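## Task

Carry the yellow tray onto the top of the two-door cabinet beside arm4, while the remaining three trays stay on the two-door cabinet beside arm1. When done, every tray's contents must still be standing inside that tray.

## Robot and tools

SETUP. Four identical i2rt Big YAM arms (arm1, arm2, arm3, arm4). Each has six joints, a two-finger gripper and a wrist camera (armN_cam_wrist). Four fixed room cameras: cam_arm1, cam_arm2, cam_arm3, cam_arm4. Calibrated foot (base_link) poses, scene frame, metres, quaternion wxyz: arm1 (-3.345, -0.219, 1.054), q (0.037, 0, -0.003, -0.999); arm2 (-0.664, 0.377, 0.935), q (0.050, -0.006, -0.002, 0.999); arm3 (0.763, 2.496, 0.873), q (0.968, -0.003, 0.004, 0.250); arm4 (0.752, -1.722, 0.886), q (0.966, 0, 0, -0.260). Each foot faces its own +x. Reach is roughly 1.0 m from the joint1 axis.

FRAME. One shared scene frame: origin on the floor, +z up, metres. The reported hand point sits between the finger pads, about 1 cm behind the tips; the fingers point along the hand's +z and open and close along its y. Printed hand positions can be off, more so at long reach. hand_target is where the hand would be at the joint targets currently held; under load it may rest short.

MOVE. Arguments: optional arm1..arm4 objects plus cameras. An arm left out gets nothing new (but may keep pushing toward an old target). Each arm object may hold:
- joints: absolute targets by name: joint1_rad (-2.879 to 2.879, base yaw, positive counter-clockwise seen from above), joint2_rad (0 to 3.141, shoulder, 0 = upper arm back and level, positive lifts it forward), joint3_rad (0 to 3.019, elbow, 0 = folded), joint4_rad (-1.692 to 1.57, hand pitch, positive tilts fingers up), joint5_rad (-1.57 to 1.57, sideways swing, positive to the arm's right), joint6_rad (-2.094 to 2.094, roll, positive clockwise viewed from behind), gripper_m (0 to 0.093, fingertip gap in metres). Done tolerances: ±0.045, 0.14, 0.09, 0.055, 0.03, 0.035 rad and ±0.003 m.
- target: a single list of 7 numbers [x, y, z, qw, qx, qy, qz], an absolute hand pose in the scene frame (metres), in the same form the hand line prints. The hand travels in a straight line from its hand_target toward it. With target, joints may contain only gripper_m, otherwise the call is refused.
- speed: path top speed in m/s, 0.002 to 0.5, default 0.25; rotation capped at twice that in rad/s. Only allowed together with target.
- min_time_s: 0.1 to 8 s, a lower bound on that arm's joint motions; goes with joints.
All motions start at once. All hand paths in one action finish together (slowest sets the pace), each lasting 0.5 to 10 s; an action never exceeds 15 s. Each control step the commanded pose is limited to 100 mm and 20 degrees from the measured hand; expect about 1 cm final error, lag, drift, and overshoot of speed near full stretch. Joints move at different rates, so joint moves can swing the hand wide. Paths ignore obstacles and other arms. Example arm part: {"target": [x, y, z, qw, qx, qy, qz], "speed": 0.25, "joints": {"gripper_m": 0.05}}.
cameras: list of names or ["all"]; [] none; omitted means all for an empty move, none otherwise. An unknown key or name makes the call invalid; an out-of-range number gets it refused. A refused call (or a stop during it) cancels the later move, wait and finished_scene calls in the same reply. A move with no action returns full state, all images, and the scene number.

RESULTS. The move line lists each arm given motion with done or its worst status. joint_status and hand_status give per-motion outcomes: off_target (stopped short, may still push), time_out (the arm keeps targets near where it stood and pushes on; on_its_own lists joints still going; send a joint its reported position to relax it), not_followed (a safety check blocked the targets; may keep trying). "joint command not followed" or "pose unreachable" means the self/arm collision check withheld targets; gripper commands still run. In on_its_own, "held at" is the target, not the reading. Arms not named appear under "as last shown" with "not commanded" statuses. The pictures line gives image order; images may lag the state slightly. Joint velocities in rad/s (gripper m/s), "within noise" when still. Torques in N m per arm joint, include gravity, have offsets and noise; joints 3 and 4 wrap at ±28. MOTOR HOT appears at 85 °C; at 100 °C an OVER-TEMPERATURE FAULT drops the arm and gripper for 30 to 60 s or more, and affected keys read limit_stop_at_motor_heat (resend the target afterwards).

GRIPPER. Closed on nothing it reads 0.000 to 0.003. Gripping a hard part at full force it reads up to 0.005 below the part width (some read up to 0.002 above). Free-air readings are up to 0.003 wider than the real gap. Commanding slightly under the first-touch width grips lightly; about 0.005 below gives full force (roughly 50 to 64 N per pad); soft, small or round objects need deeper. To release, command well above the reading.

WAIT: seconds (0 to 10) and optional cameras; only lets time pass, returns state.
ZOOM_IMAGE: camera (one in the latest images) and region [x0, y0, x1, y1] in pixels from the top-left, at most 504 by 504. Images are 672x504; wrist cameras are fisheye. Supplied calibration is approximate (fixed cameras may have shifted up to about 2.3 degrees and 9 mm).
FINISHED_SCENE: scene = the current scene's number; irreversible; the goal must hold with the robots idle.

AVOID. Any hard press between robots ends the scene, including one gripper closing on another's fingers; the clearance check may act late and ignores fingers, gripper housings and wrist cameras. Arms do not stop on contact and keep pushing, which also heats motors, as do holding loads and staying stretched out. Do not push objects out of the work area or onto the floor, drop things from height, release parts while moving, or strike fixed or heavy objects. Loose objects may occasionally get nudged by an outside push. Keep each tray's contents upright inside it; the scene keeps running while you think, holding the last commands.

Each tool is called in YAML: its name, and indented under it one key for each argument.

## Session

move:

Scene clock: 0.00 s.
Joint torques (N m): no reading
Motor temperatures (°C): arm1=[31 27 31 29 29 34 29] | arm2=[34 30 27 32 28 28 29] | arm3=[30 33 30 30 28 32 30] | arm4=[32 27 31 29 27 29 28]
Heat: arm1: hottest joint6_rad 34 °C; arm2: hottest joint1_rad 34 °C; arm3: hottest joint2_rad 33 °C; arm4: hottest joint1_rad 32 °C.
Joint velocities: within noise
arm1.joint_positions: joint1_rad=-0.483 joint2_rad=+0.611 joint3_rad=+1.352 joint4_rad=-1.563 joint5_rad=-0.101 joint6_rad=-0.249 gripper_m=+0.09396
arm1.joint_status: not commanded
arm1.hand: x=-3.5359 y=-0.1519 z=+1.5343 quat_wxyz=(+0.071, -0.928, +0.057, +0.361) (m; scene frame)
arm1.hand_target: x=-3.5352 y=-0.1521 z=+1.5455 quat_wxyz=(+0.075, -0.923, +0.056, +0.373) (m; scene frame)
arm1.hand_status: not commanded
arm2.joint_positions: joint1_rad=+0.276 joint2_rad=+0.604 joint3_rad=+1.429 joint4_rad=-1.155 joint5_rad=+0.102 joint6_rad=-0.663 gripper_m=+0.09396
arm2.joint_status: not commanded
arm2.hand: x=-0.9121 y=+0.3504 z=+1.5341 quat_wxyz=(-0.179, +0.757, +0.306, -0.548) (m; scene frame)
arm2.hand_target: x=-0.9083 y=+0.3511 z=+1.5437 quat_wxyz=(-0.181, +0.752, +0.303, -0.557) (m; scene frame)
arm2.hand_status: not commanded
arm3.joint_positions: joint1_rad=-0.181 joint2_rad=+0.624 joint3_rad=+1.365 joint4_rad=-1.296 joint5_rad=+0.077 joint6_rad=-0.729 gripper_m=+0.09396
arm3.joint_status: not commanded
arm3.hand: x=+1.0043 y=+2.5663 z=+1.4050 quat_wxyz=(-0.466, +0.426, -0.765, +0.132) (m; scene frame)
arm3.hand_target: x=+1.0021 y=+2.5656 z=+1.4154 quat_wxyz=(-0.475, +0.422, -0.760, +0.134) (m; scene frame)
arm3.hand_status: not commanded
arm4.joint_positions: joint1_rad=-0.152 joint2_rad=+0.644 joint3_rad=+1.428 joint4_rad=-1.488 joint5_rad=-0.198 joint6_rad=-0.129 gripper_m=+0.09396
arm4.joint_status: not commanded
arm4.hand: x=+0.9420 y=-1.8320 z=+1.4093 quat_wxyz=(-0.419, -0.205, -0.881, +0.081) (m; scene frame)
arm4.hand_target: x=+0.9408 y=-1.8309 z=+1.4217 quat_wxyz=(-0.431, -0.202, -0.875, +0.087) (m; scene frame)
arm4.hand_status: not commanded
pictures: arm1_cam_wrist, arm2_cam_wrist, arm3_cam_wrist, arm4_cam_wrist, cam_arm1, cam_arm2, cam_arm3, cam_arm4

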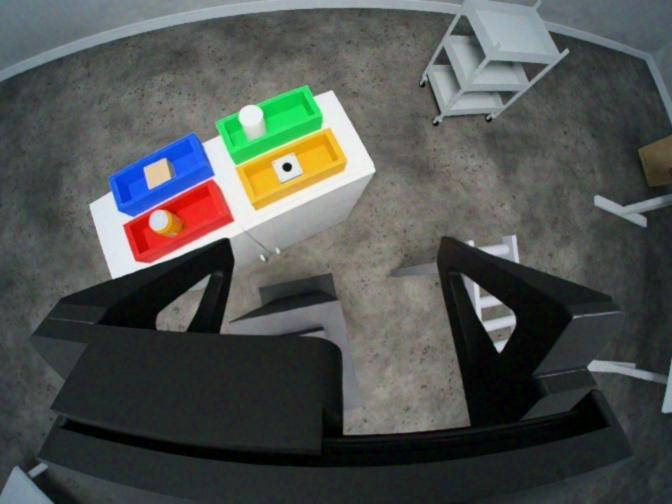

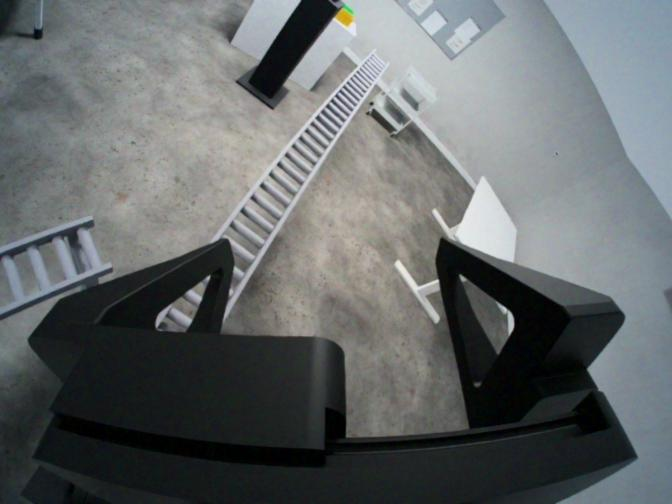

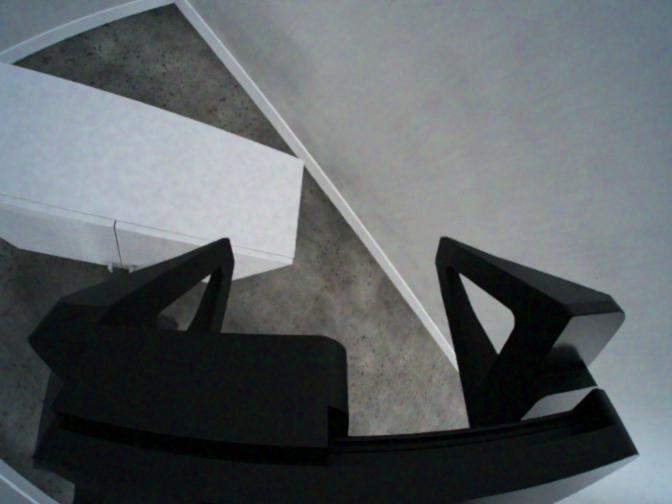

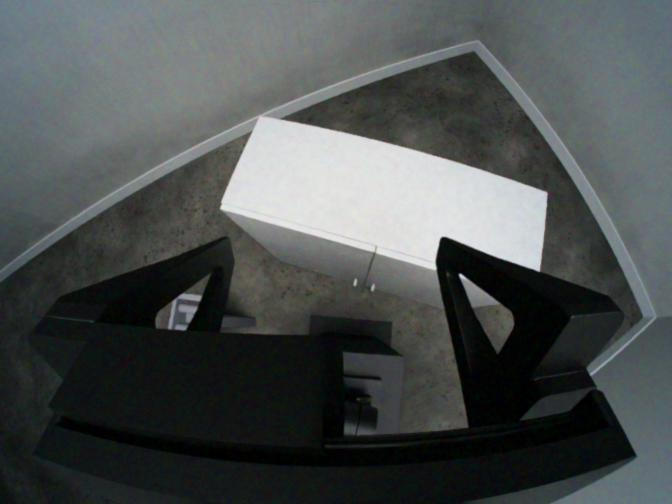

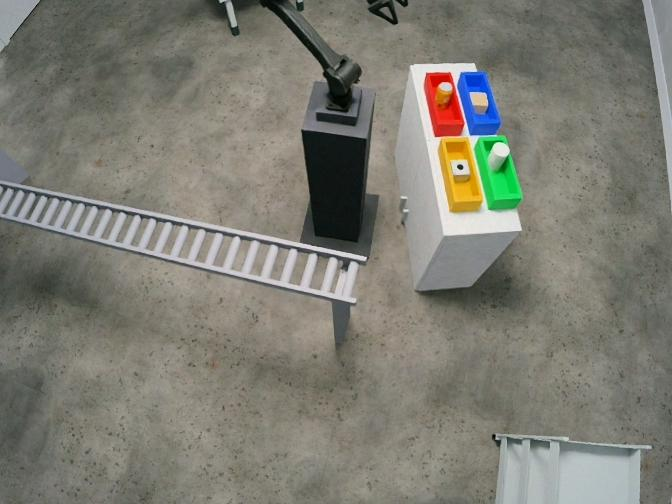

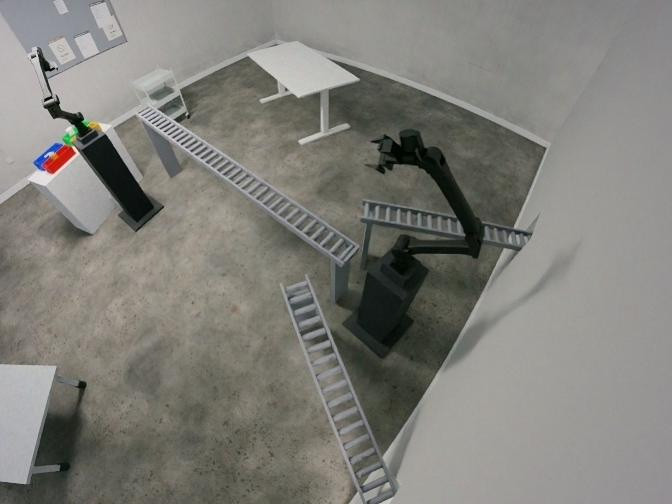

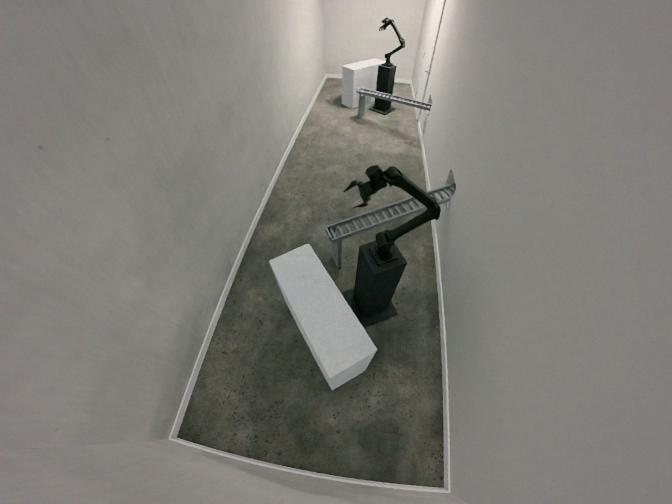

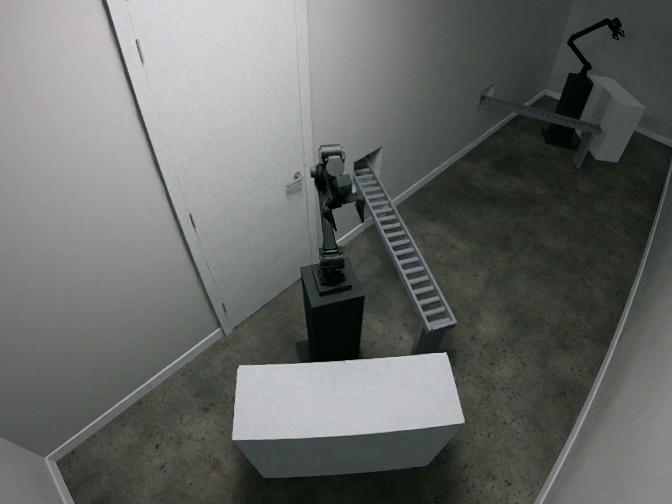

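zoom_image:
  camera: "cam_arm1"
  region: [390, 60, 540, 220]

zoom_image:
  camera: "cam_arm1"
  region: [250, 220, 400, 360]

zoom_image:
  camera: "cam_arm2"
  region: [260, 180, 560, 400]

zoom_image:
  camera: "cam_arm4"
  region: [220, 130, 480, 480]

zoom_image:
  camera: "arm1_cam_wrist"
  region: [80, 70, 390, 290]

Scaled by 3.150 from the camera's 672x504 image, which has a finer 960x720 frame.

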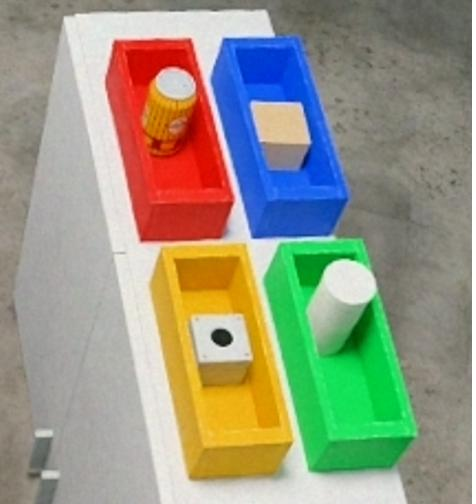

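Scaled by 3.360 from the camera's 672x504 image, which has a finer 960x720 frame.

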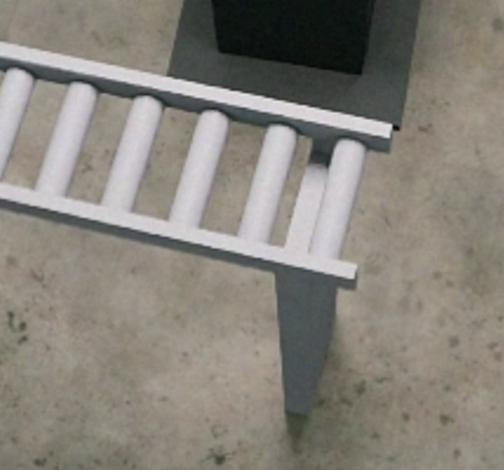

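Scaled by 1.680 from the camera's 672x504 image, which has a finer 960x720 frame.

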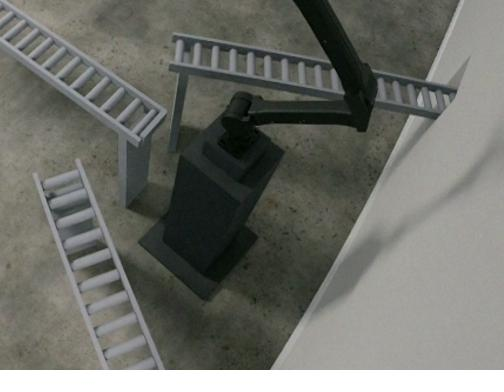

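Scaled by 1.440 from the camera's 672x504 image, which has a finer 960x720 frame.

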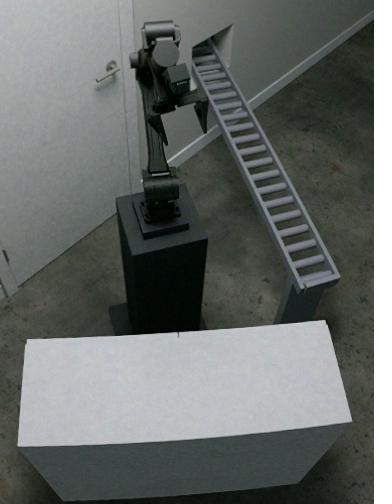

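Scaled by 1.626 from the camera's 672x504 image, which has a finer 960x720 frame.

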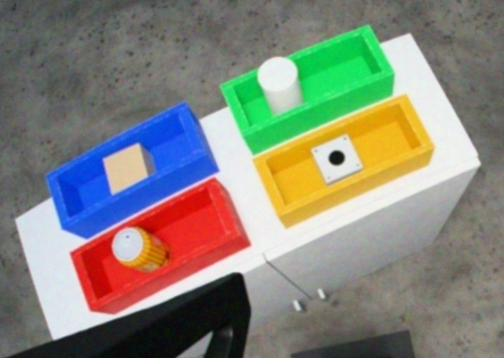

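move:
  arm1: {"target":[-3.79,-0.12,1.10,0,0.802,-0.597,0],"speed":0.4}
  arm2: {"target":[-0.98,0.15,1.22,0,1,0,0],"speed":0.4}
  arm4: {"target":[1.18,-1.63,1.22,0,-0.115,0.993,0],"speed":0.4}
  cameras: ["arm1_cam_wrist","arm2_cam_wrist","arm4_cam_wrist"]

Scene clock: 63.33 s.
Joint torques (N m): arm1=[-0.56 -11.52 11.06 0.55 -0.12 0.18] | arm2=[-1.61 -8.64 10.54 0.75 -0.14 0.08] | arm3=[0.56 1.61 8.85 2.02 0 0.09] | arm4=[1.9 -9.41 12.68 -0.29 -0.12 -0.3]
Motor temperatures (°C): arm1=[30 28 35 29 28 33 29] | arm2=[33 30 35 32 28 28 28] | arm3=[30 33 36 29 28 32 30] | arm4=[31 27 40 29 27 29 28]
Heat: arm1: hottest joint3_rad 35 °C; arm2: hottest joint3_rad 35 °C; arm3: hottest joint3_rad 36 °C; arm4: hottest joint3_rad 40 °C.
move: arm1 off_target; arm2 done; arm4 off_target
Joint velocities: within noise
arm1.joint_positions: joint1_rad=-0.284 joint2_rad=+1.676 joint3_rad=+1.072 joint4_rad=-1.007 joint5_rad=+0.008 joint6_rad=+1.048 gripper_m=+0.09396
arm1.joint_status: not commanded
arm1.hand: x=-3.7685 y=-0.1262 z=+1.0894 quat_wxyz=(+0.009, -0.808, +0.588, -0.018) (m; scene frame)
arm1.hand_target: x=-3.7892 y=-0.1201 z=+1.1005 quat_wxyz=(+0.000, -0.802, +0.597, +0.000) (m; scene frame)
arm1.hand_status: off_target (0.025 m and 2.7 deg from the pose sent, 0.504 m and 77.7 deg at the start)
arm2.joint_positions: joint1_rad=+0.740 joint2_rad=+1.327 joint3_rad=+1.407 joint4_rad=-1.628 joint5_rad=+0.007 joint6_rad=+0.618 gripper_m=+0.09396
arm2.joint_status: not commanded
arm2.hand: x=-0.9752 y=+0.1485 z=+1.2279 quat_wxyz=(+0.002, +1.000, +0.011, -0.006) (m; scene frame)
arm2.hand_target: x=-0.9798 y=+0.1501 z=+1.2200 quat_wxyz=(+0.000, +1.000, +0.000, +0.000) (m; scene frame)
arm2.hand_status: done (0.009 m and 1.5 deg from the pose sent, 0.379 m and 81.6 deg at the start)
arm3: as last shown
arm4.joint_positions: joint1_rad=+0.729 joint2_rad=+1.454 joint3_rad=+1.580 joint4_rad=-1.675 joint5_rad=+0.003 joint6_rad=-0.003 gripper_m=+0.09396
arm4.joint_status: not commanded
arm4.hand: x=+1.1728 y=-1.6369 z=+1.2003 quat_wxyz=(-0.011, +0.103, -0.995, +0.000) (m; scene frame)
arm4.hand_target: x=+1.1792 y=-1.6302 z=+1.2192 quat_wxyz=(-0.030, +0.115, -0.993, -0.003) (m; scene frame)
arm4.hand_status: off_target (0.022 m and 1.9 deg from the pose sent, 0.365 m and 63.3 deg at the start; a joint's target at an end of its range on 37 of 86 steps)
pictures: arm1_cam_wrist, arm2_cam_wrist, arm4_cam_wrist
camera_calibration:
arm1_cam_wrist: T_world_to_cam=[[0.946981, 0.316959, 0.0525745, 3.55028], [0.222514, -0.765045, 0.604312, 0.0885981], [0.231764, -0.560573, -0.795011, 1.79409], [0, 0, 0, 1]] pos_world=[-3.79757, -0.0517901, 1.18613]
arm2_cam_wrist: T_world_to_cam=[[-0.0153738, 0.999848, -0.00827217, -0.152133], [0.824615, 0.0173574, 0.565428, 0.113311], [0.565485, 0.0018714, -0.824756, 1.69048], [0, 0, 0, 1]] pos_world=[-1.05172, 0.14698, 1.32891]
arm4_cam_wrist: T_world_to_cam=[[0.204938, -0.97875, 0.00695706, -1.85021], [-0.785436, -0.160211, 0.597849, -0.0598905], [-0.58403, -0.127986, -0.801579, 1.5644], [0, 0, 0, 1]] pos_world=[1.2458, -1.62027, 1.30267]

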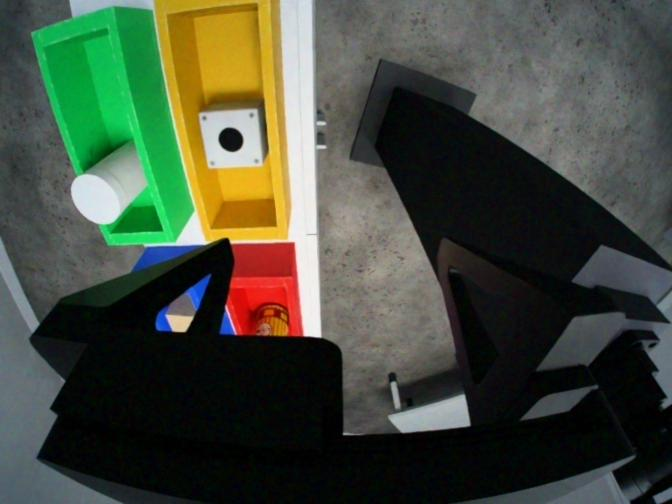

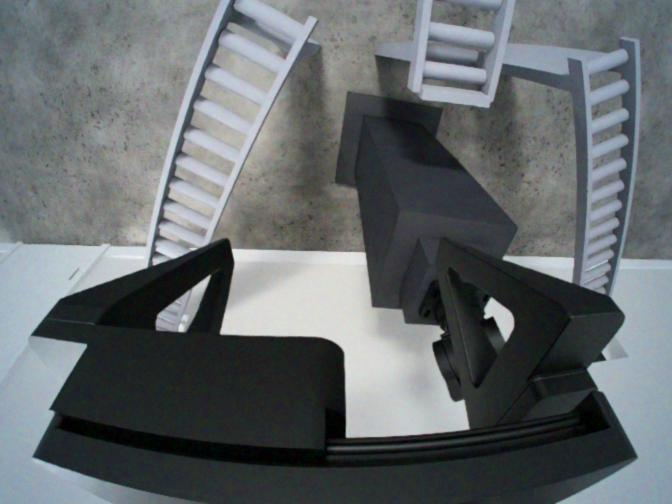

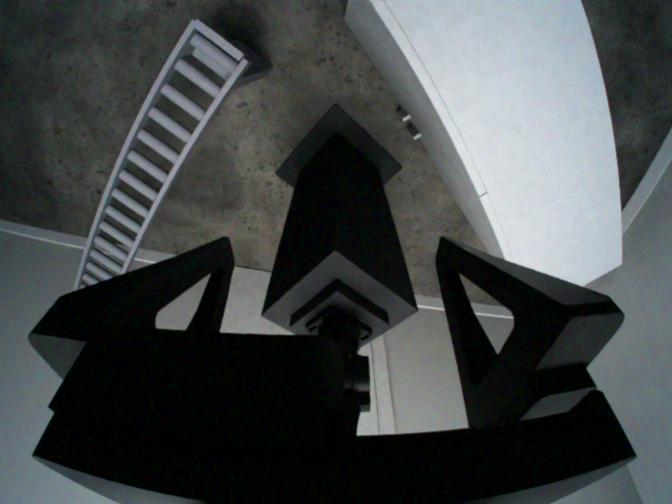

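zoom_image:
  camera: "arm1_cam_wrist"
  region: [140, 0, 340, 260]

zoom_image:
  camera: "arm4_cam_wrist"
  region: [60, 10, 300, 300]

zoom_image:
  camera: "arm2_cam_wrist"
  region: [130, 0, 660, 300]

Scaled by 1.938 from the camera's 672x504 image, which has a finer 960x720 frame.

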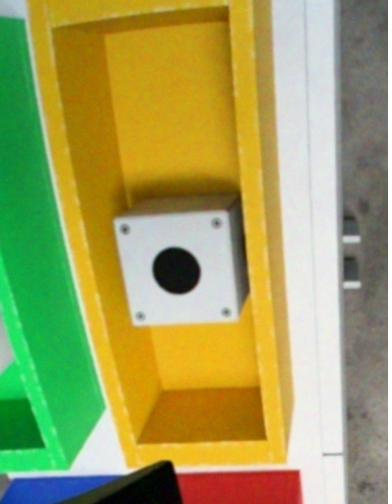

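Scaled by 1.738 from the camera's 672x504 image, which has a finer 960x720 frame.

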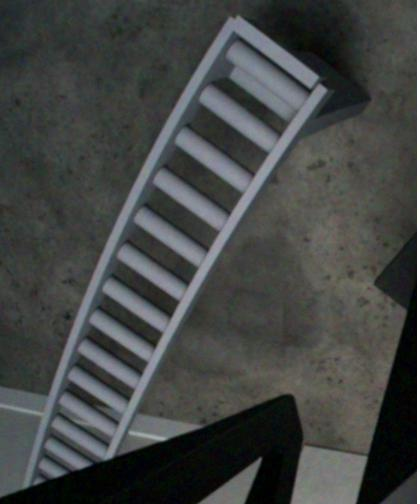

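Region (130, 0, 660, 300) is 530x300 pixels. A region can be at most 504 by 504 pixels.

zoom_image:
  camera: "arm1_cam_wrist"
  region: [190, 130, 310, 250]

Scaled by 4.200 from the camera's 672x504 image, which has a finer 960x720 frame.

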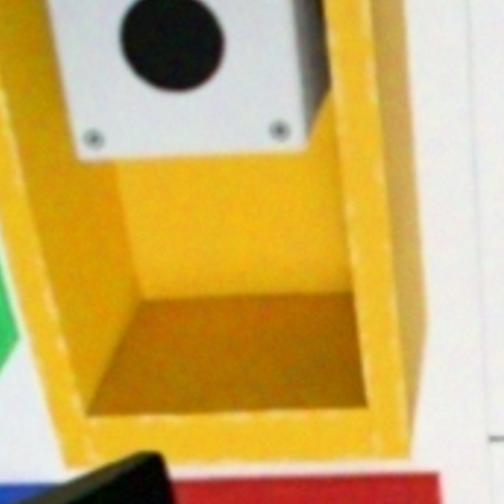

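move:
  arm1: {"target":[-3.843,-0.084,0.985,0,0.809,-0.588,0],"speed":0.2}
  cameras: ["arm1_cam_wrist"]

Scene clock: 122.03 s.
Joint torques (N m): arm1=[-0.67 -14.86 9.47 0.8 -0.09 -0.17] | arm2=[-1.55 -8.7 10.52 0.75 -0.15 0.08] | arm3=[0.38 1.67 8.84 2.07 0 0.09] | arm4=[2.32 -9.64 12.55 -0.09 -0.17 -0.26]
Motor temperatures (°C): arm1=[30 29 38 28 28 32 28] | arm2=[33 31 35 32 28 28 27] | arm3=[30 32 38 29 27 31 29] | arm4=[31 29 50 29 26 28 28]
Heat: arm1: hottest joint3_rad 38 °C; arm2: hottest joint3_rad 35 °C; arm3: hottest joint3_rad 38 °C; arm4: hottest joint3_rad 50 °C.
move: arm1 off_target
Joint velocities: within noise
arm1.joint_positions: joint1_rad=-0.329 joint2_rad=+1.993 joint3_rad=+1.188 joint4_rad=-0.807 joint5_rad=+0.008 joint6_rad=+1.012 gripper_m=+0.09396
arm1.joint_status: not commanded
arm1.hand: x=-3.8218 y=-0.0926 z=+0.9788 quat_wxyz=(+0.009, -0.806, +0.592, -0.019) (m; scene frame)
arm1.hand_target: x=-3.8423 y=-0.0841 z=+0.9857 quat_wxyz=(+0.000, -0.809, +0.588, +0.000) (m; scene frame)
arm1.hand_status: off_target (0.024 m and 2.5 deg from the pose sent, 0.135 m and 2.4 deg at the start)
arm2, arm3, arm4: as last shown
pictures: arm1_cam_wrist
camera_calibration:
arm1_cam_wrist: T_world_to_cam=[[0.949899, 0.308012, 0.0531052, 3.60559], [0.21454, -0.766094, 0.605865, 0.160907], [0.227297, -0.564117, -0.793793, 1.71882], [0, 0, 0, 1]] pos_world=[-3.85015, -0.0176785, 1.07543]

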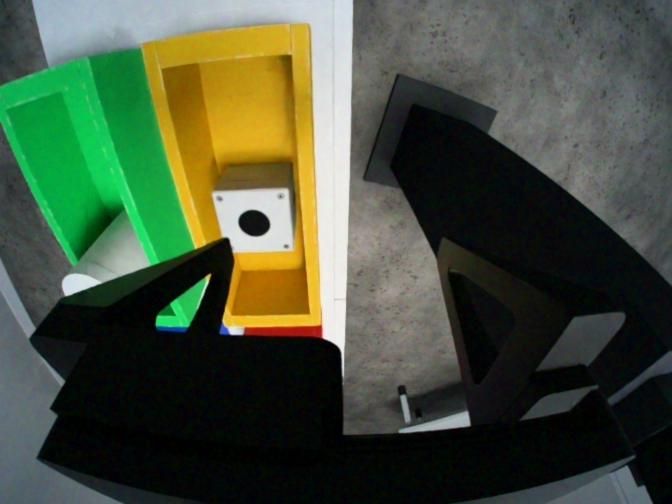

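move:
  arm1: {"target":[-3.860,-0.077,0.895,0,0.809,-0.588,0],"speed":0.15}
  cameras: ["arm1_cam_wrist","cam_arm1"]

zoom_image:
  camera: "cam_arm1"
  region: [390, 60, 540, 220]

Scene clock: 140.10 s.
Joint torques (N m): arm1=[-0.79 -16.32 8.09 0.77 -0.09 -0.18] | arm2=[-1.49 -8.7 10.55 0.76 -0.15 0.07] | arm3=[0.44 1.55 8.76 2 0 0.08] | arm4=[2.02 -9.58 12.56 0.02 -0.14 -0.23]
Motor temperatures (°C): arm1=[30 29 38 28 28 32 28] | arm2=[33 31 35 32 28 28 27] | arm3=[30 32 38 29 27 31 29] | arm4=[31 29 52 28 26 28 28]
Heat: arm1: hottest joint3_rad 38 °C; arm2: hottest joint3_rad 35 °C; arm3: hottest joint3_rad 38 °C; arm4: hottest joint3_rad 52 °C.
move: arm1 off_target
Joint velocities: within noise
arm1.joint_positions: joint1_rad=-0.333 joint2_rad=+2.203 joint3_rad=+1.255 joint4_rad=-0.658 joint5_rad=+0.008 joint6_rad=+1.006 gripper_m=+0.09396
arm1.joint_status: not commanded
arm1.hand: x=-3.8417 y=-0.0858 z=+0.8917 quat_wxyz=(+0.008, -0.806, +0.591, -0.016) (m; scene frame)
arm1.hand_target: x=-3.8595 y=-0.0771 z=+0.8955 quat_wxyz=(+0.000, -0.809, +0.588, +0.000) (m; scene frame)
arm1.hand_status: off_target (0.021 m and 2.1 deg from the pose sent, 0.093 m and 2.5 deg at the start)
arm2, arm3, arm4: as last shown
pictures: arm1_cam_wrist, cam_arm1
camera_calibration:
arm1_cam_wrist: T_world_to_cam=[[0.949654, 0.309668, 0.0475784, 3.63123], [0.219745, -0.766592, 0.603364, 0.245339], [0.223316, -0.562532, -0.796045, 1.64492], [0, 0, 0, 1]] pos_world=[-3.86966, -0.0110798, 0.988636]

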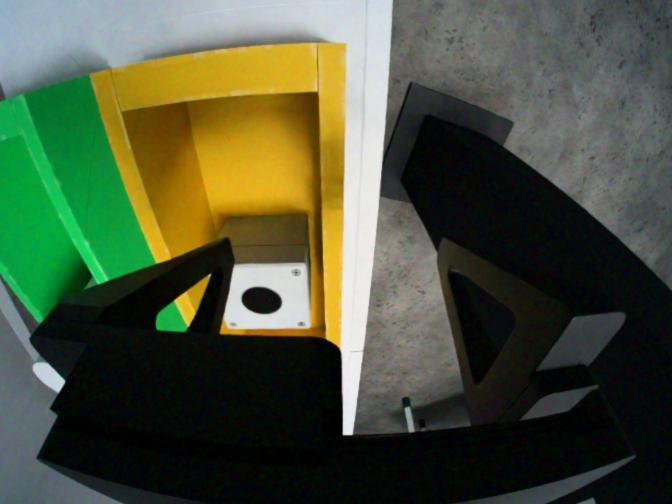

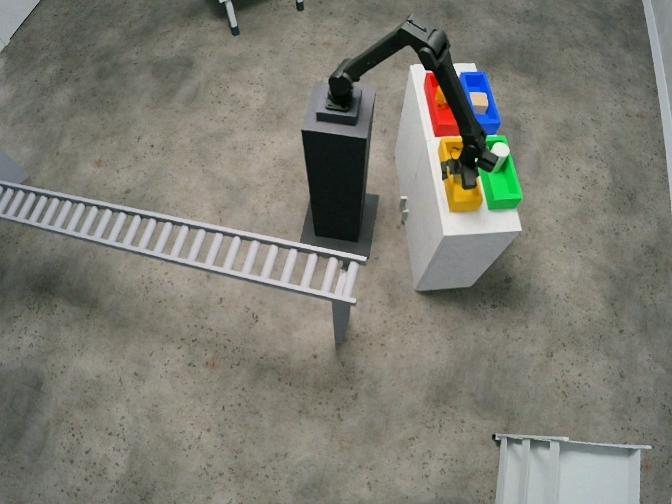

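Scaled by 3.150 from the camera's 672x504 image, which has a finer 960x720 frame.

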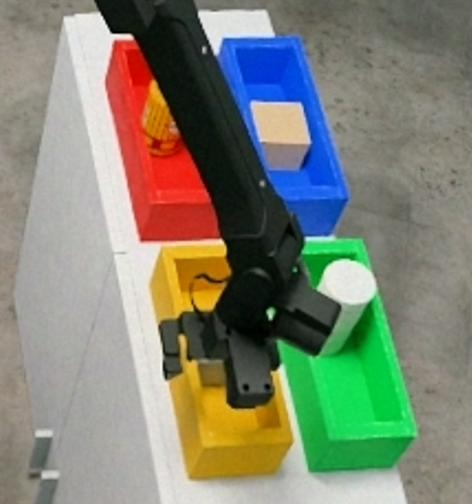

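move:
  arm1: {"target":[-3.860,-0.077,0.877,0,0.809,-0.588,0],"speed":0.1}

move:
  arm1: {"joints":{"gripper_m":0.0}}
  cameras: ["arm1_cam_wrist"]

Scene clock: 148.97 s.
Joint torques (N m): arm1=[-0.79 -16.38 7.84 0.65 -0.09 -0.19] | arm2=[-1.55 -8.7 10.52 0.75 -0.15 0.07] | arm3=[0.56 1.44 8.83 1.99 0.01 0.08] | arm4=[1.55 -9.76 12.79 0.03 -0.12 -0.3]
Motor temperatures (°C): arm1=[30 29 38 28 28 32 28] | arm2=[33 31 36 31 28 28 27] | arm3=[30 32 39 29 27 31 29] | arm4=[31 29 52 28 26 28 28]
Heat: arm1: hottest joint3_rad 38 °C; arm2: hottest joint3_rad 36 °C; arm3: hottest joint3_rad 39 °C; arm4: hottest joint3_rad 52 °C.
move: arm1 off_target
Joint velocities: within noise
arm1.joint_positions: joint1_rad=-0.333 joint2_rad=+2.239 joint3_rad=+1.261 joint4_rad=-0.626 joint5_rad=+0.008 joint6_rad=+1.006 gripper_m=+0.09396
arm1.joint_status: not commanded
arm1.hand: x=-3.8420 y=-0.0858 z=+0.8749 quat_wxyz=(+0.007, -0.806, +0.591, -0.016) (m; scene frame)
arm1.hand_target: x=-3.8595 y=-0.0771 z=+0.8777 quat_wxyz=(+0.000, -0.809, +0.588, +0.000) (m; scene frame)
arm1.hand_status: off_target (0.020 m and 2.1 deg from the pose sent, 0.025 m and 2.1 deg at the start)
arm2, arm3, arm4: as last shown
pictures: none

Scene clock: 149.80 s.
Joint torques (N m): arm1=[-0.79 -16.38 7.87 0.79 -0.09 -0.18] | arm2=[-1.61 -8.64 10.55 0.75 -0.15 0.08] | arm3=[0.5 1.61 8.83 2.04 0 0.08] | arm4=[1.73 -9.58 12.67 -0.02 -0.14 -0.29]
Motor temperatures (°C): arm1=[30 29 38 28 28 32 28] | arm2=[33 31 36 31 28 28 27] | arm3=[30 32 39 29 27 31 29] | arm4=[31 29 53 28 26 28 28]
Heat: arm1: hottest joint3_rad 38 °C; arm2: hottest joint3_rad 36 °C; arm3: hottest joint3_rad 39 °C; arm4: hottest joint3_rad 53 °C.
move: arm1 done
Joint velocities: within noise
arm1.joint_positions: joint1_rad=-0.333 joint2_rad=+2.239 joint3_rad=+1.261 joint4_rad=-0.626 joint5_rad=+0.008 joint6_rad=+1.005 gripper_m=+0.00030
arm1.joint_status: all done
arm1.hand: x=-3.8422 y=-0.0858 z=+0.8749 quat_wxyz=(+0.007, -0.807, +0.591, -0.016) (m; scene frame)
arm1.hand_target: x=-3.8596 y=-0.0771 z=+0.8777 quat_wxyz=(+0.000, -0.809, +0.588, +0.000) (m; scene frame)
arm1.hand_status: not commanded
arm2, arm3, arm4: as last shown
pictures: arm1_cam_wrist
camera_calibration:
arm1_cam_wrist: T_world_to_cam=[[0.949477, 0.3104, 0.0463064, 3.63297], [0.221219, -0.76661, 0.602803, 0.26181], [0.222609, -0.562104, -0.796545, 1.6294], [0, 0, 0, 1]] pos_world=[-3.87006, -0.0110807, 0.971838]

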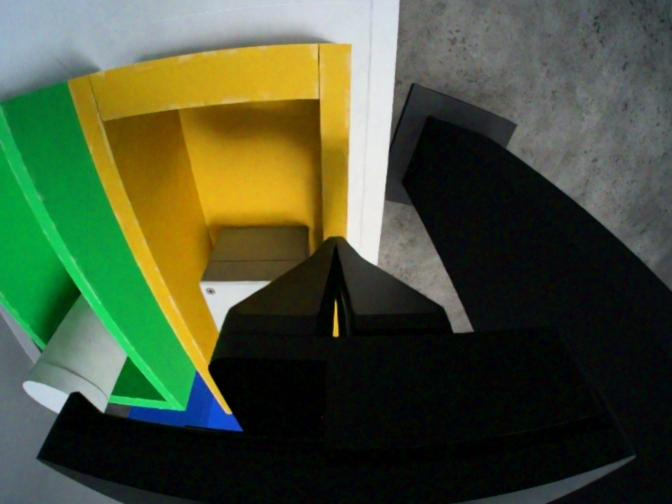

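move:
  arm1: {"joints":{"gripper_m":0.093}}

move:
  arm1: {"target":[-3.860,-0.077,0.840,0,0.809,-0.588,0],"speed":0.08}
  cameras: ["arm1_cam_wrist"]

move:
  arm1: {"joints":{"gripper_m":0.0}}
  cameras: ["arm1_cam_wrist"]

Scene clock: 163.33 s.
Joint torques (N m): arm1=[-0.79 -16.38 7.88 0.79 -0.09 -0.18] | arm2=[-1.61 -8.7 10.54 0.76 -0.15 0.08] | arm3=[0.5 1.55 8.85 2.04 -0.01 0.09] | arm4=[2.43 -9.93 12.6 0.08 -0.13 -0.28]
Motor temperatures (°C): arm1=[30 30 37 28 28 32 28] | arm2=[33 31 36 31 28 28 27] | arm3=[30 32 39 29 27 31 29] | arm4=[31 29 53 28 26 28 28]
Heat: arm1: hottest joint3_rad 37 °C; arm2: hottest joint3_rad 36 °C; arm3: hottest joint3_rad 39 °C; arm4: hottest joint3_rad 53 °C.
move: arm1 done
Joint velocities: within noise
arm1.joint_positions: joint1_rad=-0.333 joint2_rad=+2.239 joint3_rad=+1.261 joint4_rad=-0.626 joint5_rad=+0.008 joint6_rad=+1.005 gripper_m=+0.09285
arm1.joint_status: all done
arm1.hand: x=-3.8422 y=-0.0858 z=+0.8749 quat_wxyz=(+0.007, -0.807, +0.591, -0.016) (m; scene frame)
arm1.hand_target: x=-3.8596 y=-0.0771 z=+0.8777 quat_wxyz=(+0.000, -0.809, +0.588, +0.000) (m; scene frame)
arm1.hand_status: not commanded
arm2, arm3, arm4: as last shown
pictures: none

Scene clock: 164.63 s.
Joint torques (N m): arm1=[-0.85 -16.85 7.2 0.79 -0.09 -0.18] | arm2=[-1.55 -8.82 10.52 0.76 -0.15 0.07] | arm3=[0.56 1.61 8.8 2 -0.01 0.1] | arm4=[1.44 -9.64 12.68 -0.36 -0.11 -0.29]
Motor temperatures (°C): arm1=[30 30 37 28 28 32 28] | arm2=[33 31 36 31 28 28 27] | arm3=[30 32 39 29 27 31 29] | arm4=[31 29 53 28 26 28 28]
Heat: arm1: hottest joint3_rad 37 °C; arm2: hottest joint3_rad 36 °C; arm3: hottest joint3_rad 39 °C; arm4: hottest joint3_rad 53 °C.
move: arm1 off_target
Joint velocities: within noise
arm1.joint_positions: joint1_rad=-0.333 joint2_rad=+2.321 joint3_rad=+1.284 joint4_rad=-0.565 joint5_rad=+0.008 joint6_rad=+1.005 gripper_m=+0.09294
arm1.joint_status: not commanded
arm1.hand: x=-3.8437 y=-0.0856 z=+0.8385 quat_wxyz=(+0.007, -0.807, +0.591, -0.014) (m; scene frame)
arm1.hand_target: x=-3.8597 y=-0.0771 z=+0.8406 quat_wxyz=(+0.000, -0.809, +0.588, +0.000) (m; scene frame)
arm1.hand_status: off_target (0.018 m and 1.9 deg from the pose sent, 0.040 m and 2.0 deg at the start)
arm2, arm3, arm4: as last shown
pictures: arm1_cam_wrist
camera_calibration:
arm1_cam_wrist: T_world_to_cam=[[0.949585, 0.310352, 0.0443767, 3.63808], [0.222549, -0.766989, 0.60183, 0.290109], [0.220816, -0.561613, -0.79739, 1.59468], [0, 0, 0, 1]] pos_world=[-3.87136, -0.0109802, 0.935542]

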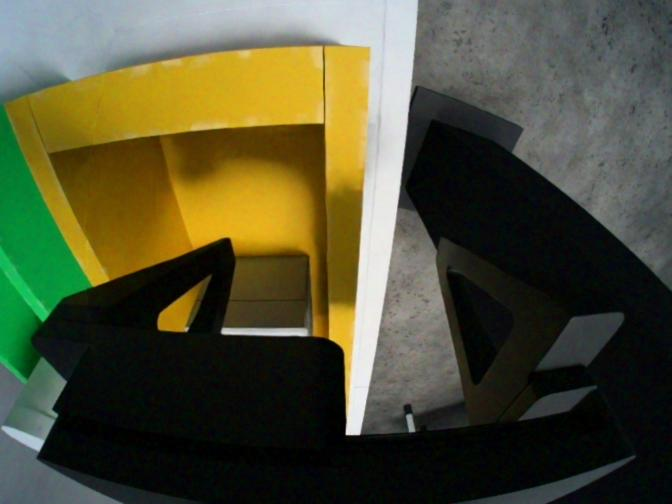

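Scene clock: 165.47 s.
Joint torques (N m): arm1=[-0.73 -16.79 6.98 0.72 0.06 -0.09] | arm2=[-1.55 -8.64 10.55 0.75 -0.15 0.08] | arm3=[0.5 1.61 8.8 1.99 0.01 0.09] | arm4=[1.79 -9.88 12.59 0.03 -0.14 -0.25]
Motor temperatures (°C): arm1=[30 30 37 28 28 32 28] | arm2=[33 31 36 31 28 28 27] | arm3=[30 32 39 29 27 31 29] | arm4=[31 29 53 28 26 28 28]
Heat: arm1: hottest joint3_rad 37 °C; arm2: hottest joint3_rad 36 °C; arm3: hottest joint3_rad 39 °C; arm4: hottest joint3_rad 53 °C.
move: arm1 off_target
Joint velocities: within noise
arm1.joint_positions: joint1_rad=-0.334 joint2_rad=+2.320 joint3_rad=+1.287 joint4_rad=-0.564 joint5_rad=+0.004 joint6_rad=+0.997 gripper_m=+0.01083
arm1.joint_status: gripper_m off_target (ended at +0.01086, target +0.00000)
arm1.hand: x=-3.8460 y=-0.0848 z=+0.8394 quat_wxyz=(+0.004, -0.809, +0.588, -0.013) (m; scene frame)
arm1.hand_target: x=-3.8596 y=-0.0770 z=+0.8406 quat_wxyz=(+0.000, -0.809, +0.588, +0.000) (m; scene frame)
arm1.hand_status: not commanded
arm2, arm4: as last shown
arm3.joint_positions: joint1_rad=-0.181 joint2_rad=+0.624 joint3_rad=+1.365 joint4_rad=-1.296 joint5_rad=+0.077 joint6_rad=-0.729 gripper_m=+0.09396
arm3.joint_status: not commanded
arm3.hand: x=+1.0043 y=+2.5663 z=+1.4050 quat_wxyz=(-0.466, +0.426, -0.765, +0.132) (m; scene frame)
arm3.hand_target: x=+1.0021 y=+2.5656 z=+1.4154 quat_wxyz=(-0.475, +0.422, -0.760, +0.134) (m; scene frame)
arm3.hand_status: not commanded
pictures: arm1_cam_wrist
camera_calibration:
arm1_cam_wrist: T_world_to_cam=[[0.947724, 0.316855, 0.0377213, 3.63889], [0.231431, -0.76393, 0.60237, 0.324569], [0.21968, -0.562151, -0.797325, 1.59185], [0, 0, 0, 1]] pos_world=[-3.87348, -0.0101913, 0.936447]

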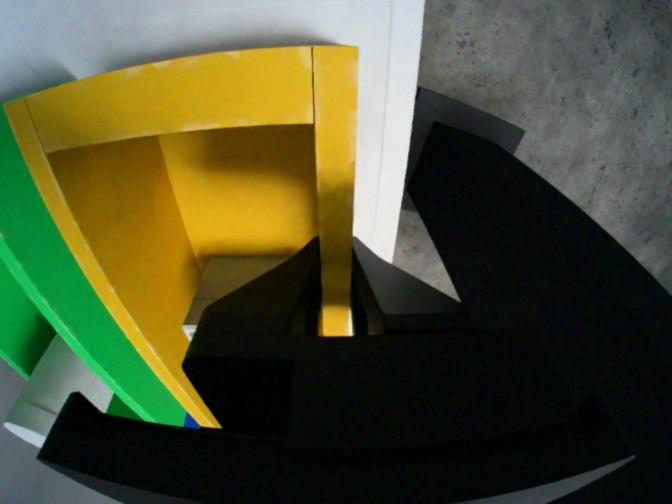

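move:
  arm1: {"target":[-3.855,-0.075,0.96,0,0.809,-0.588,0],"speed":0.1}
  cameras: ["arm1_cam_wrist","cam_arm1"]

zoom_image:
  camera: "cam_arm1"
  region: [390, 60, 540, 220]

Scene clock: 170.93 s.
Joint torques (N m): arm1=[-0.62 -21.07 6.26 0.13 -0.21 -0.12] | arm2=[-1.55 -8.76 10.54 0.75 -0.14 0.07] | arm3=[0.62 1.55 8.8 2 -0.01 0.09] | arm4=[1.55 -9.52 12.46 -0.16 -0.11 -0.2]
Motor temperatures (°C): arm1=[30 30 37 28 28 32 28] | arm2=[33 31 36 31 28 28 27] | arm3=[30 32 39 29 27 31 29] | arm4=[31 29 54 28 26 28 28]
Heat: arm1: hottest joint3_rad 37 °C; arm2: hottest joint3_rad 36 °C; arm3: hottest joint3_rad 39 °C; arm4: hottest joint3_rad 54 °C.
move: arm1 off_target
Joint velocities: within noise
arm1.joint_positions: joint1_rad=-0.340 joint2_rad=+2.124 joint3_rad=+1.265 joint4_rad=-0.756 joint5_rad=+0.011 joint6_rad=+0.995 gripper_m=+0.01080
arm1.joint_status: not commanded
arm1.hand: x=-3.8429 y=-0.0806 z=+0.9336 quat_wxyz=(+0.011, -0.807, +0.590, -0.020) (m; scene frame)
arm1.hand_target: x=-3.8546 y=-0.0750 z=+0.9595 quat_wxyz=(+0.000, -0.809, +0.588, +0.000) (m; scene frame)
arm1.hand_status: off_target (0.030 m and 2.7 deg from the pose sent, 0.121 m and 1.5 deg at the start)
arm2.joint_positions: joint1_rad=+0.740 joint2_rad=+1.327 joint3_rad=+1.407 joint4_rad=-1.628 joint5_rad=+0.007 joint6_rad=+0.618 gripper_m=+0.09396
arm2.joint_status: not commanded
arm2.hand: x=-0.9752 y=+0.1485 z=+1.2279 quat_wxyz=(+0.002, +1.000, +0.011, -0.006) (m; scene frame)
arm2.hand_target: x=-0.9798 y=+0.1501 z=+1.2200 quat_wxyz=(+0.000, +1.000, +0.000, +0.000) (m; scene frame)
arm2.hand_status: not commanded
arm3: as last shown
arm4.joint_positions: joint1_rad=+0.729 joint2_rad=+1.454 joint3_rad=+1.580 joint4_rad=-1.675 joint5_rad=+0.003 joint6_rad=-0.003 gripper_m=+0.09396
arm4.joint_status: not commanded
arm4.hand: x=+1.1728 y=-1.6369 z=+1.2003 quat_wxyz=(-0.011, +0.103, -0.995, +0.000) (m; scene frame)
arm4.hand_target: x=+1.1792 y=-1.6302 z=+1.2192 quat_wxyz=(-0.030, +0.115, -0.993, -0.003) (m; scene frame)
arm4.hand_status: not commanded
pictures: arm1_cam_wrist, cam_arm1
camera_calibration:
arm1_cam_wrist: T_world_to_cam=[[0.948112, 0.31271, 0.0574185, 3.61386], [0.215918, -0.765857, 0.605675, 0.207543], [0.233375, -0.56185, -0.793638, 1.71782], [0, 0, 0, 1]] pos_world=[-3.87206, -0.00598424, 1.03012]

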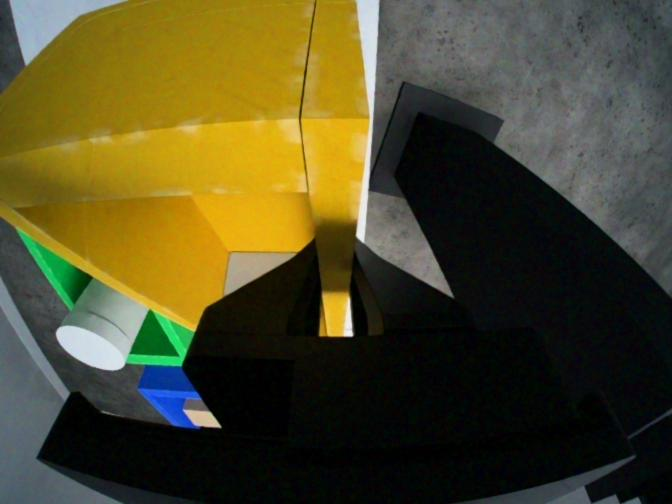

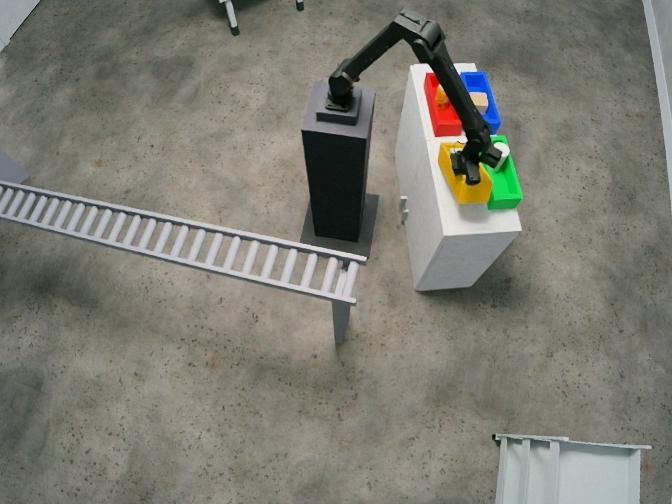

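Scaled by 3.150 from the camera's 672x504 image, which has a finer 960x720 frame.

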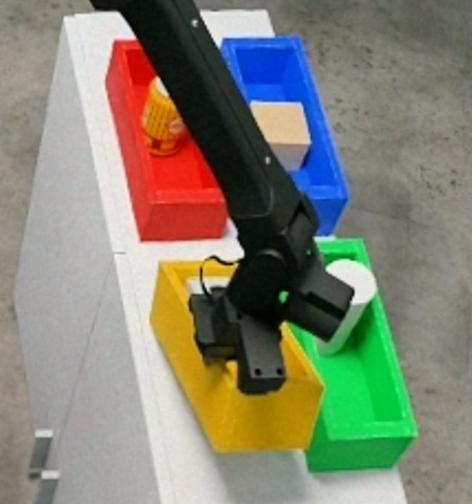

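move:
  arm1: {"target":[-3.858,-0.077,0.842,0,0.809,-0.588,0],"speed":0.1}

move:
  arm1: {"joints":{"gripper_m":0.093}}

move:
  arm1: {"target":[-3.82,-0.05,1.05,0,0.809,-0.588,0],"speed":0.2}
  cameras: ["arm1_cam_wrist","cam_arm1"]

zoom_image:
  camera: "cam_arm1"
  region: [390, 60, 540, 220]

Scene clock: 186.30 s.
Joint torques (N m): arm1=[0.09 -16.56 7.16 0.7 0.24 -0.01] | arm2=[-1.49 -8.76 10.54 0.77 -0.15 0.08] | arm3=[0.5 1.55 8.85 2.03 -0.01 0.1] | arm4=[1.55 -9.93 12.57 -0.01 -0.15 -0.25]
Motor temperatures (°C): arm1=[30 31 37 28 28 32 29] | arm2=[33 31 36 31 28 28 27] | arm3=[30 32 39 29 27 31 29] | arm4=[31 29 54 28 26 28 28]
Heat: arm1: hottest joint3_rad 37 °C; arm2: hottest joint3_rad 36 °C; arm3: hottest joint3_rad 39 °C; arm4: hottest joint3_rad 54 °C.
move: arm1 off_target
Joint velocities: within noise
arm1.joint_positions: joint1_rad=-0.346 joint2_rad=+2.312 joint3_rad=+1.277 joint4_rad=-0.562 joint5_rad=-0.001 joint6_rad=+0.989 gripper_m=+0.01080
arm1.joint_status: not commanded
arm1.hand: x=-3.8419 y=-0.0807 z=+0.8412 quat_wxyz=(+0.002, -0.807, +0.590, -0.014) (m; scene frame)
arm1.hand_target: x=-3.8576 y=-0.0772 z=+0.8424 quat_wxyz=(+0.000, -0.809, +0.588, +0.000) (m; scene frame)
arm1.hand_status: off_target (0.017 m and 1.6 deg from the pose sent, 0.093 m and 2.7 deg at the start)
arm2, arm3, arm4: as last shown
pictures: none

Scene clock: 187.10 s.
Joint torques (N m): arm1=[0.09 -16.62 7.16 0.7 0.12 -0.01] | arm2=[-1.61 -8.7 10.54 0.77 -0.15 0.08] | arm3=[0.5 1.44 8.83 2.02 0.01 0.09] | arm4=[1.61 -10.34 12.48 -0.13 -0.11 -0.24]
Motor temperatures (°C): arm1=[30 31 37 28 28 32 29] | arm2=[33 31 36 31 28 28 27] | arm3=[30 32 39 29 27 31 29] | arm4=[31 29 54 28 26 28 28]
Heat: arm1: hottest joint3_rad 37 °C; arm2: hottest joint3_rad 36 °C; arm3: hottest joint3_rad 39 °C; arm4: hottest joint3_rad 54 °C.
move: arm1 done
Joint velocities: within noise
arm1.joint_positions: joint1_rad=-0.346 joint2_rad=+2.312 joint3_rad=+1.277 joint4_rad=-0.562 joint5_rad=+0.001 joint6_rad=+0.989 gripper_m=+0.09286
arm1.joint_status: all done
arm1.hand: x=-3.8418 y=-0.0802 z=+0.8412 quat_wxyz=(+0.003, -0.807, +0.590, -0.014) (m; scene frame)
arm1.hand_target: x=-3.8577 y=-0.0773 z=+0.8424 quat_wxyz=(+0.000, -0.809, +0.588, +0.000) (m; scene frame)
arm1.hand_status: not commanded
arm2, arm3, arm4: as last shown
pictures: none

Scene clock: 188.93 s.
Joint torques (N m): arm1=[-0.73 -16.09 7.23 0.25 0.11 -0.17] | arm2=[-1.61 -8.76 10.55 0.76 -0.15 0.07] | arm3=[0.44 1.55 8.84 2.02 -0.01 0.1] | arm4=[1.14 -9.52 12.46 0.08 -0.14 -0.24]
Motor temperatures (°C): arm1=[30 31 36 28 28 32 29] | arm2=[33 31 36 31 28 28 27] | arm3=[30 32 39 29 27 31 29] | arm4=[31 29 55 28 26 28 28]
Heat: arm1: hottest joint3_rad 36 °C; arm2: hottest joint3_rad 36 °C; arm3: hottest joint3_rad 39 °C; arm4: hottest joint3_rad 55 °C.
move: arm1 done
Joint velocities: within noise
arm1.joint_positions: joint1_rad=-0.405 joint2_rad=+1.879 joint3_rad=+1.223 joint4_rad=-0.920 joint5_rad=+0.002 joint6_rad=+0.935 gripper_m=+0.09295
arm1.joint_status: not commanded
arm1.hand: x=-3.8200 y=-0.0541 z=+1.0434 quat_wxyz=(+0.000, -0.806, +0.592, -0.004) (m; scene frame)
arm1.hand_target: x=-3.8199 y=-0.0500 z=+1.0499 quat_wxyz=(+0.000, -0.809, +0.588, +0.000) (m; scene frame)
arm1.hand_status: done (0.008 m and 0.7 deg from the pose sent, 0.212 m and 1.6 deg at the start)
arm2, arm3, arm4: as last shown
pictures: arm1_cam_wrist, cam_arm1
camera_calibration:
arm1_cam_wrist: T_world_to_cam=[[0.951326, 0.307539, 0.0199581, 3.62865], [0.235878, -0.768274, 0.595077, 0.243602], [0.198342, -0.561405, -0.803421, 1.69097], [0, 0, 0, 1]] pos_world=[-3.84488, 0.0205246, 1.14118]

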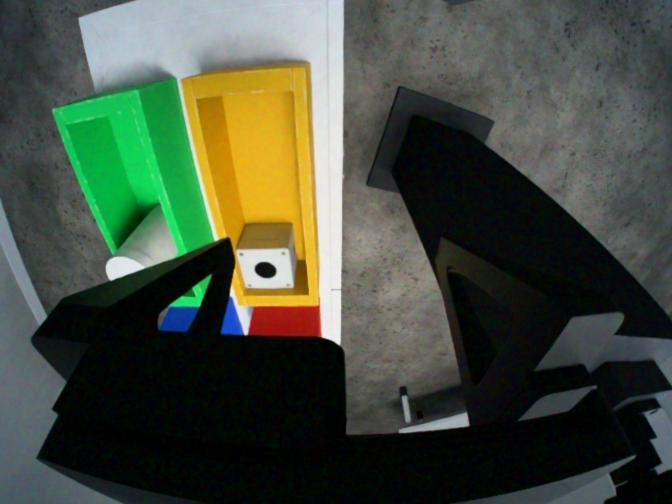

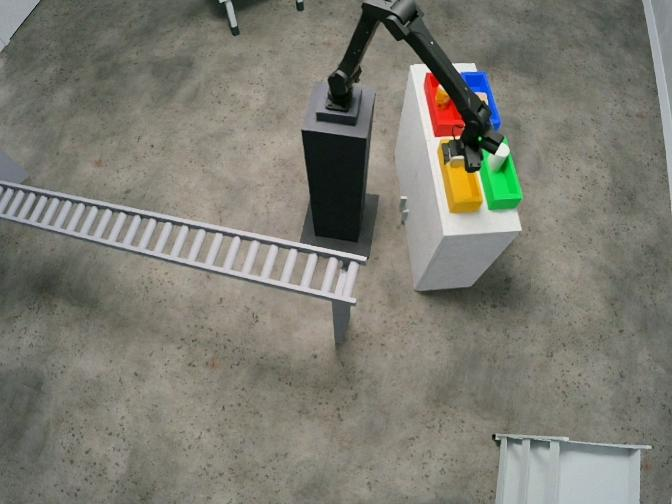

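Scaled by 3.150 from the camera's 672x504 image, which has a finer 960x720 frame.

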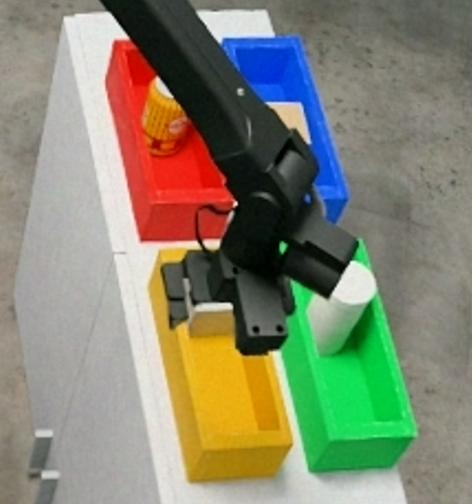

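move:
  arm1: {"target":[-3.833,-0.158,0.89,0,0.809,-0.588,0],"speed":0.2}
  cameras: ["arm1_cam_wrist"]

Scene clock: 203.30 s.
Joint torques (N m): arm1=[-0.32 -15.5 5.35 0.85 0.11 0.2] | arm2=[-1.49 -8.7 10.56 0.76 -0.14 0.07] | arm3=[0.56 1.55 8.81 2.06 0 0.08] | arm4=[1.73 -10.52 12.53 -0.05 -0.12 -0.26]
Motor temperatures (°C): arm1=[30 31 36 28 28 32 28] | arm2=[33 31 36 31 28 28 27] | arm3=[30 32 39 29 27 31 29] | arm4=[31 30 55 28 26 28 28]
Heat: arm1: hottest joint3_rad 36 °C; arm2: hottest joint3_rad 36 °C; arm3: hottest joint3_rad 39 °C; arm4: hottest joint3_rad 55 °C.
move: arm1 done
Joint velocities: within noise
arm1.joint_positions: joint1_rad=-0.197 joint2_rad=+2.156 joint3_rad=+1.143 joint4_rad=-0.570 joint5_rad=+0.002 joint6_rad=+1.117 gripper_m=+0.09295
arm1.joint_status: not commanded
arm1.hand: x=-3.8278 y=-0.1588 z=+0.8909 quat_wxyz=(+0.002, -0.814, +0.581, -0.006) (m; scene frame)
arm1.hand_target: x=-3.8329 y=-0.1579 z=+0.8900 quat_wxyz=(+0.000, -0.809, +0.588, +0.000) (m; scene frame)
arm1.hand_status: done (0.005 m and 1.2 deg from the pose sent, 0.186 m and 0.7 deg at the start)
arm2, arm3, arm4: as last shown
pictures: arm1_cam_wrist
camera_calibration:
arm1_cam_wrist: T_world_to_cam=[[0.942484, 0.333227, 0.0261555, 3.63604], [0.252752, -0.761701, 0.596597, 0.319965], [0.218725, -0.555672, -0.802114, 1.58888], [0, 0, 0, 1]] pos_world=[-3.85531, -0.0850131, 0.98847]

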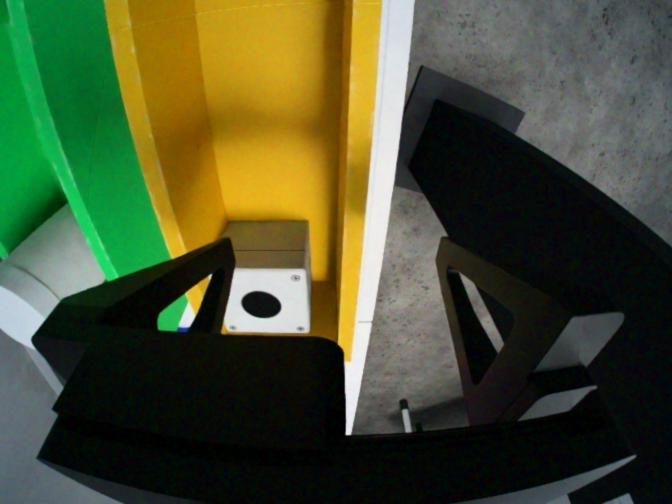

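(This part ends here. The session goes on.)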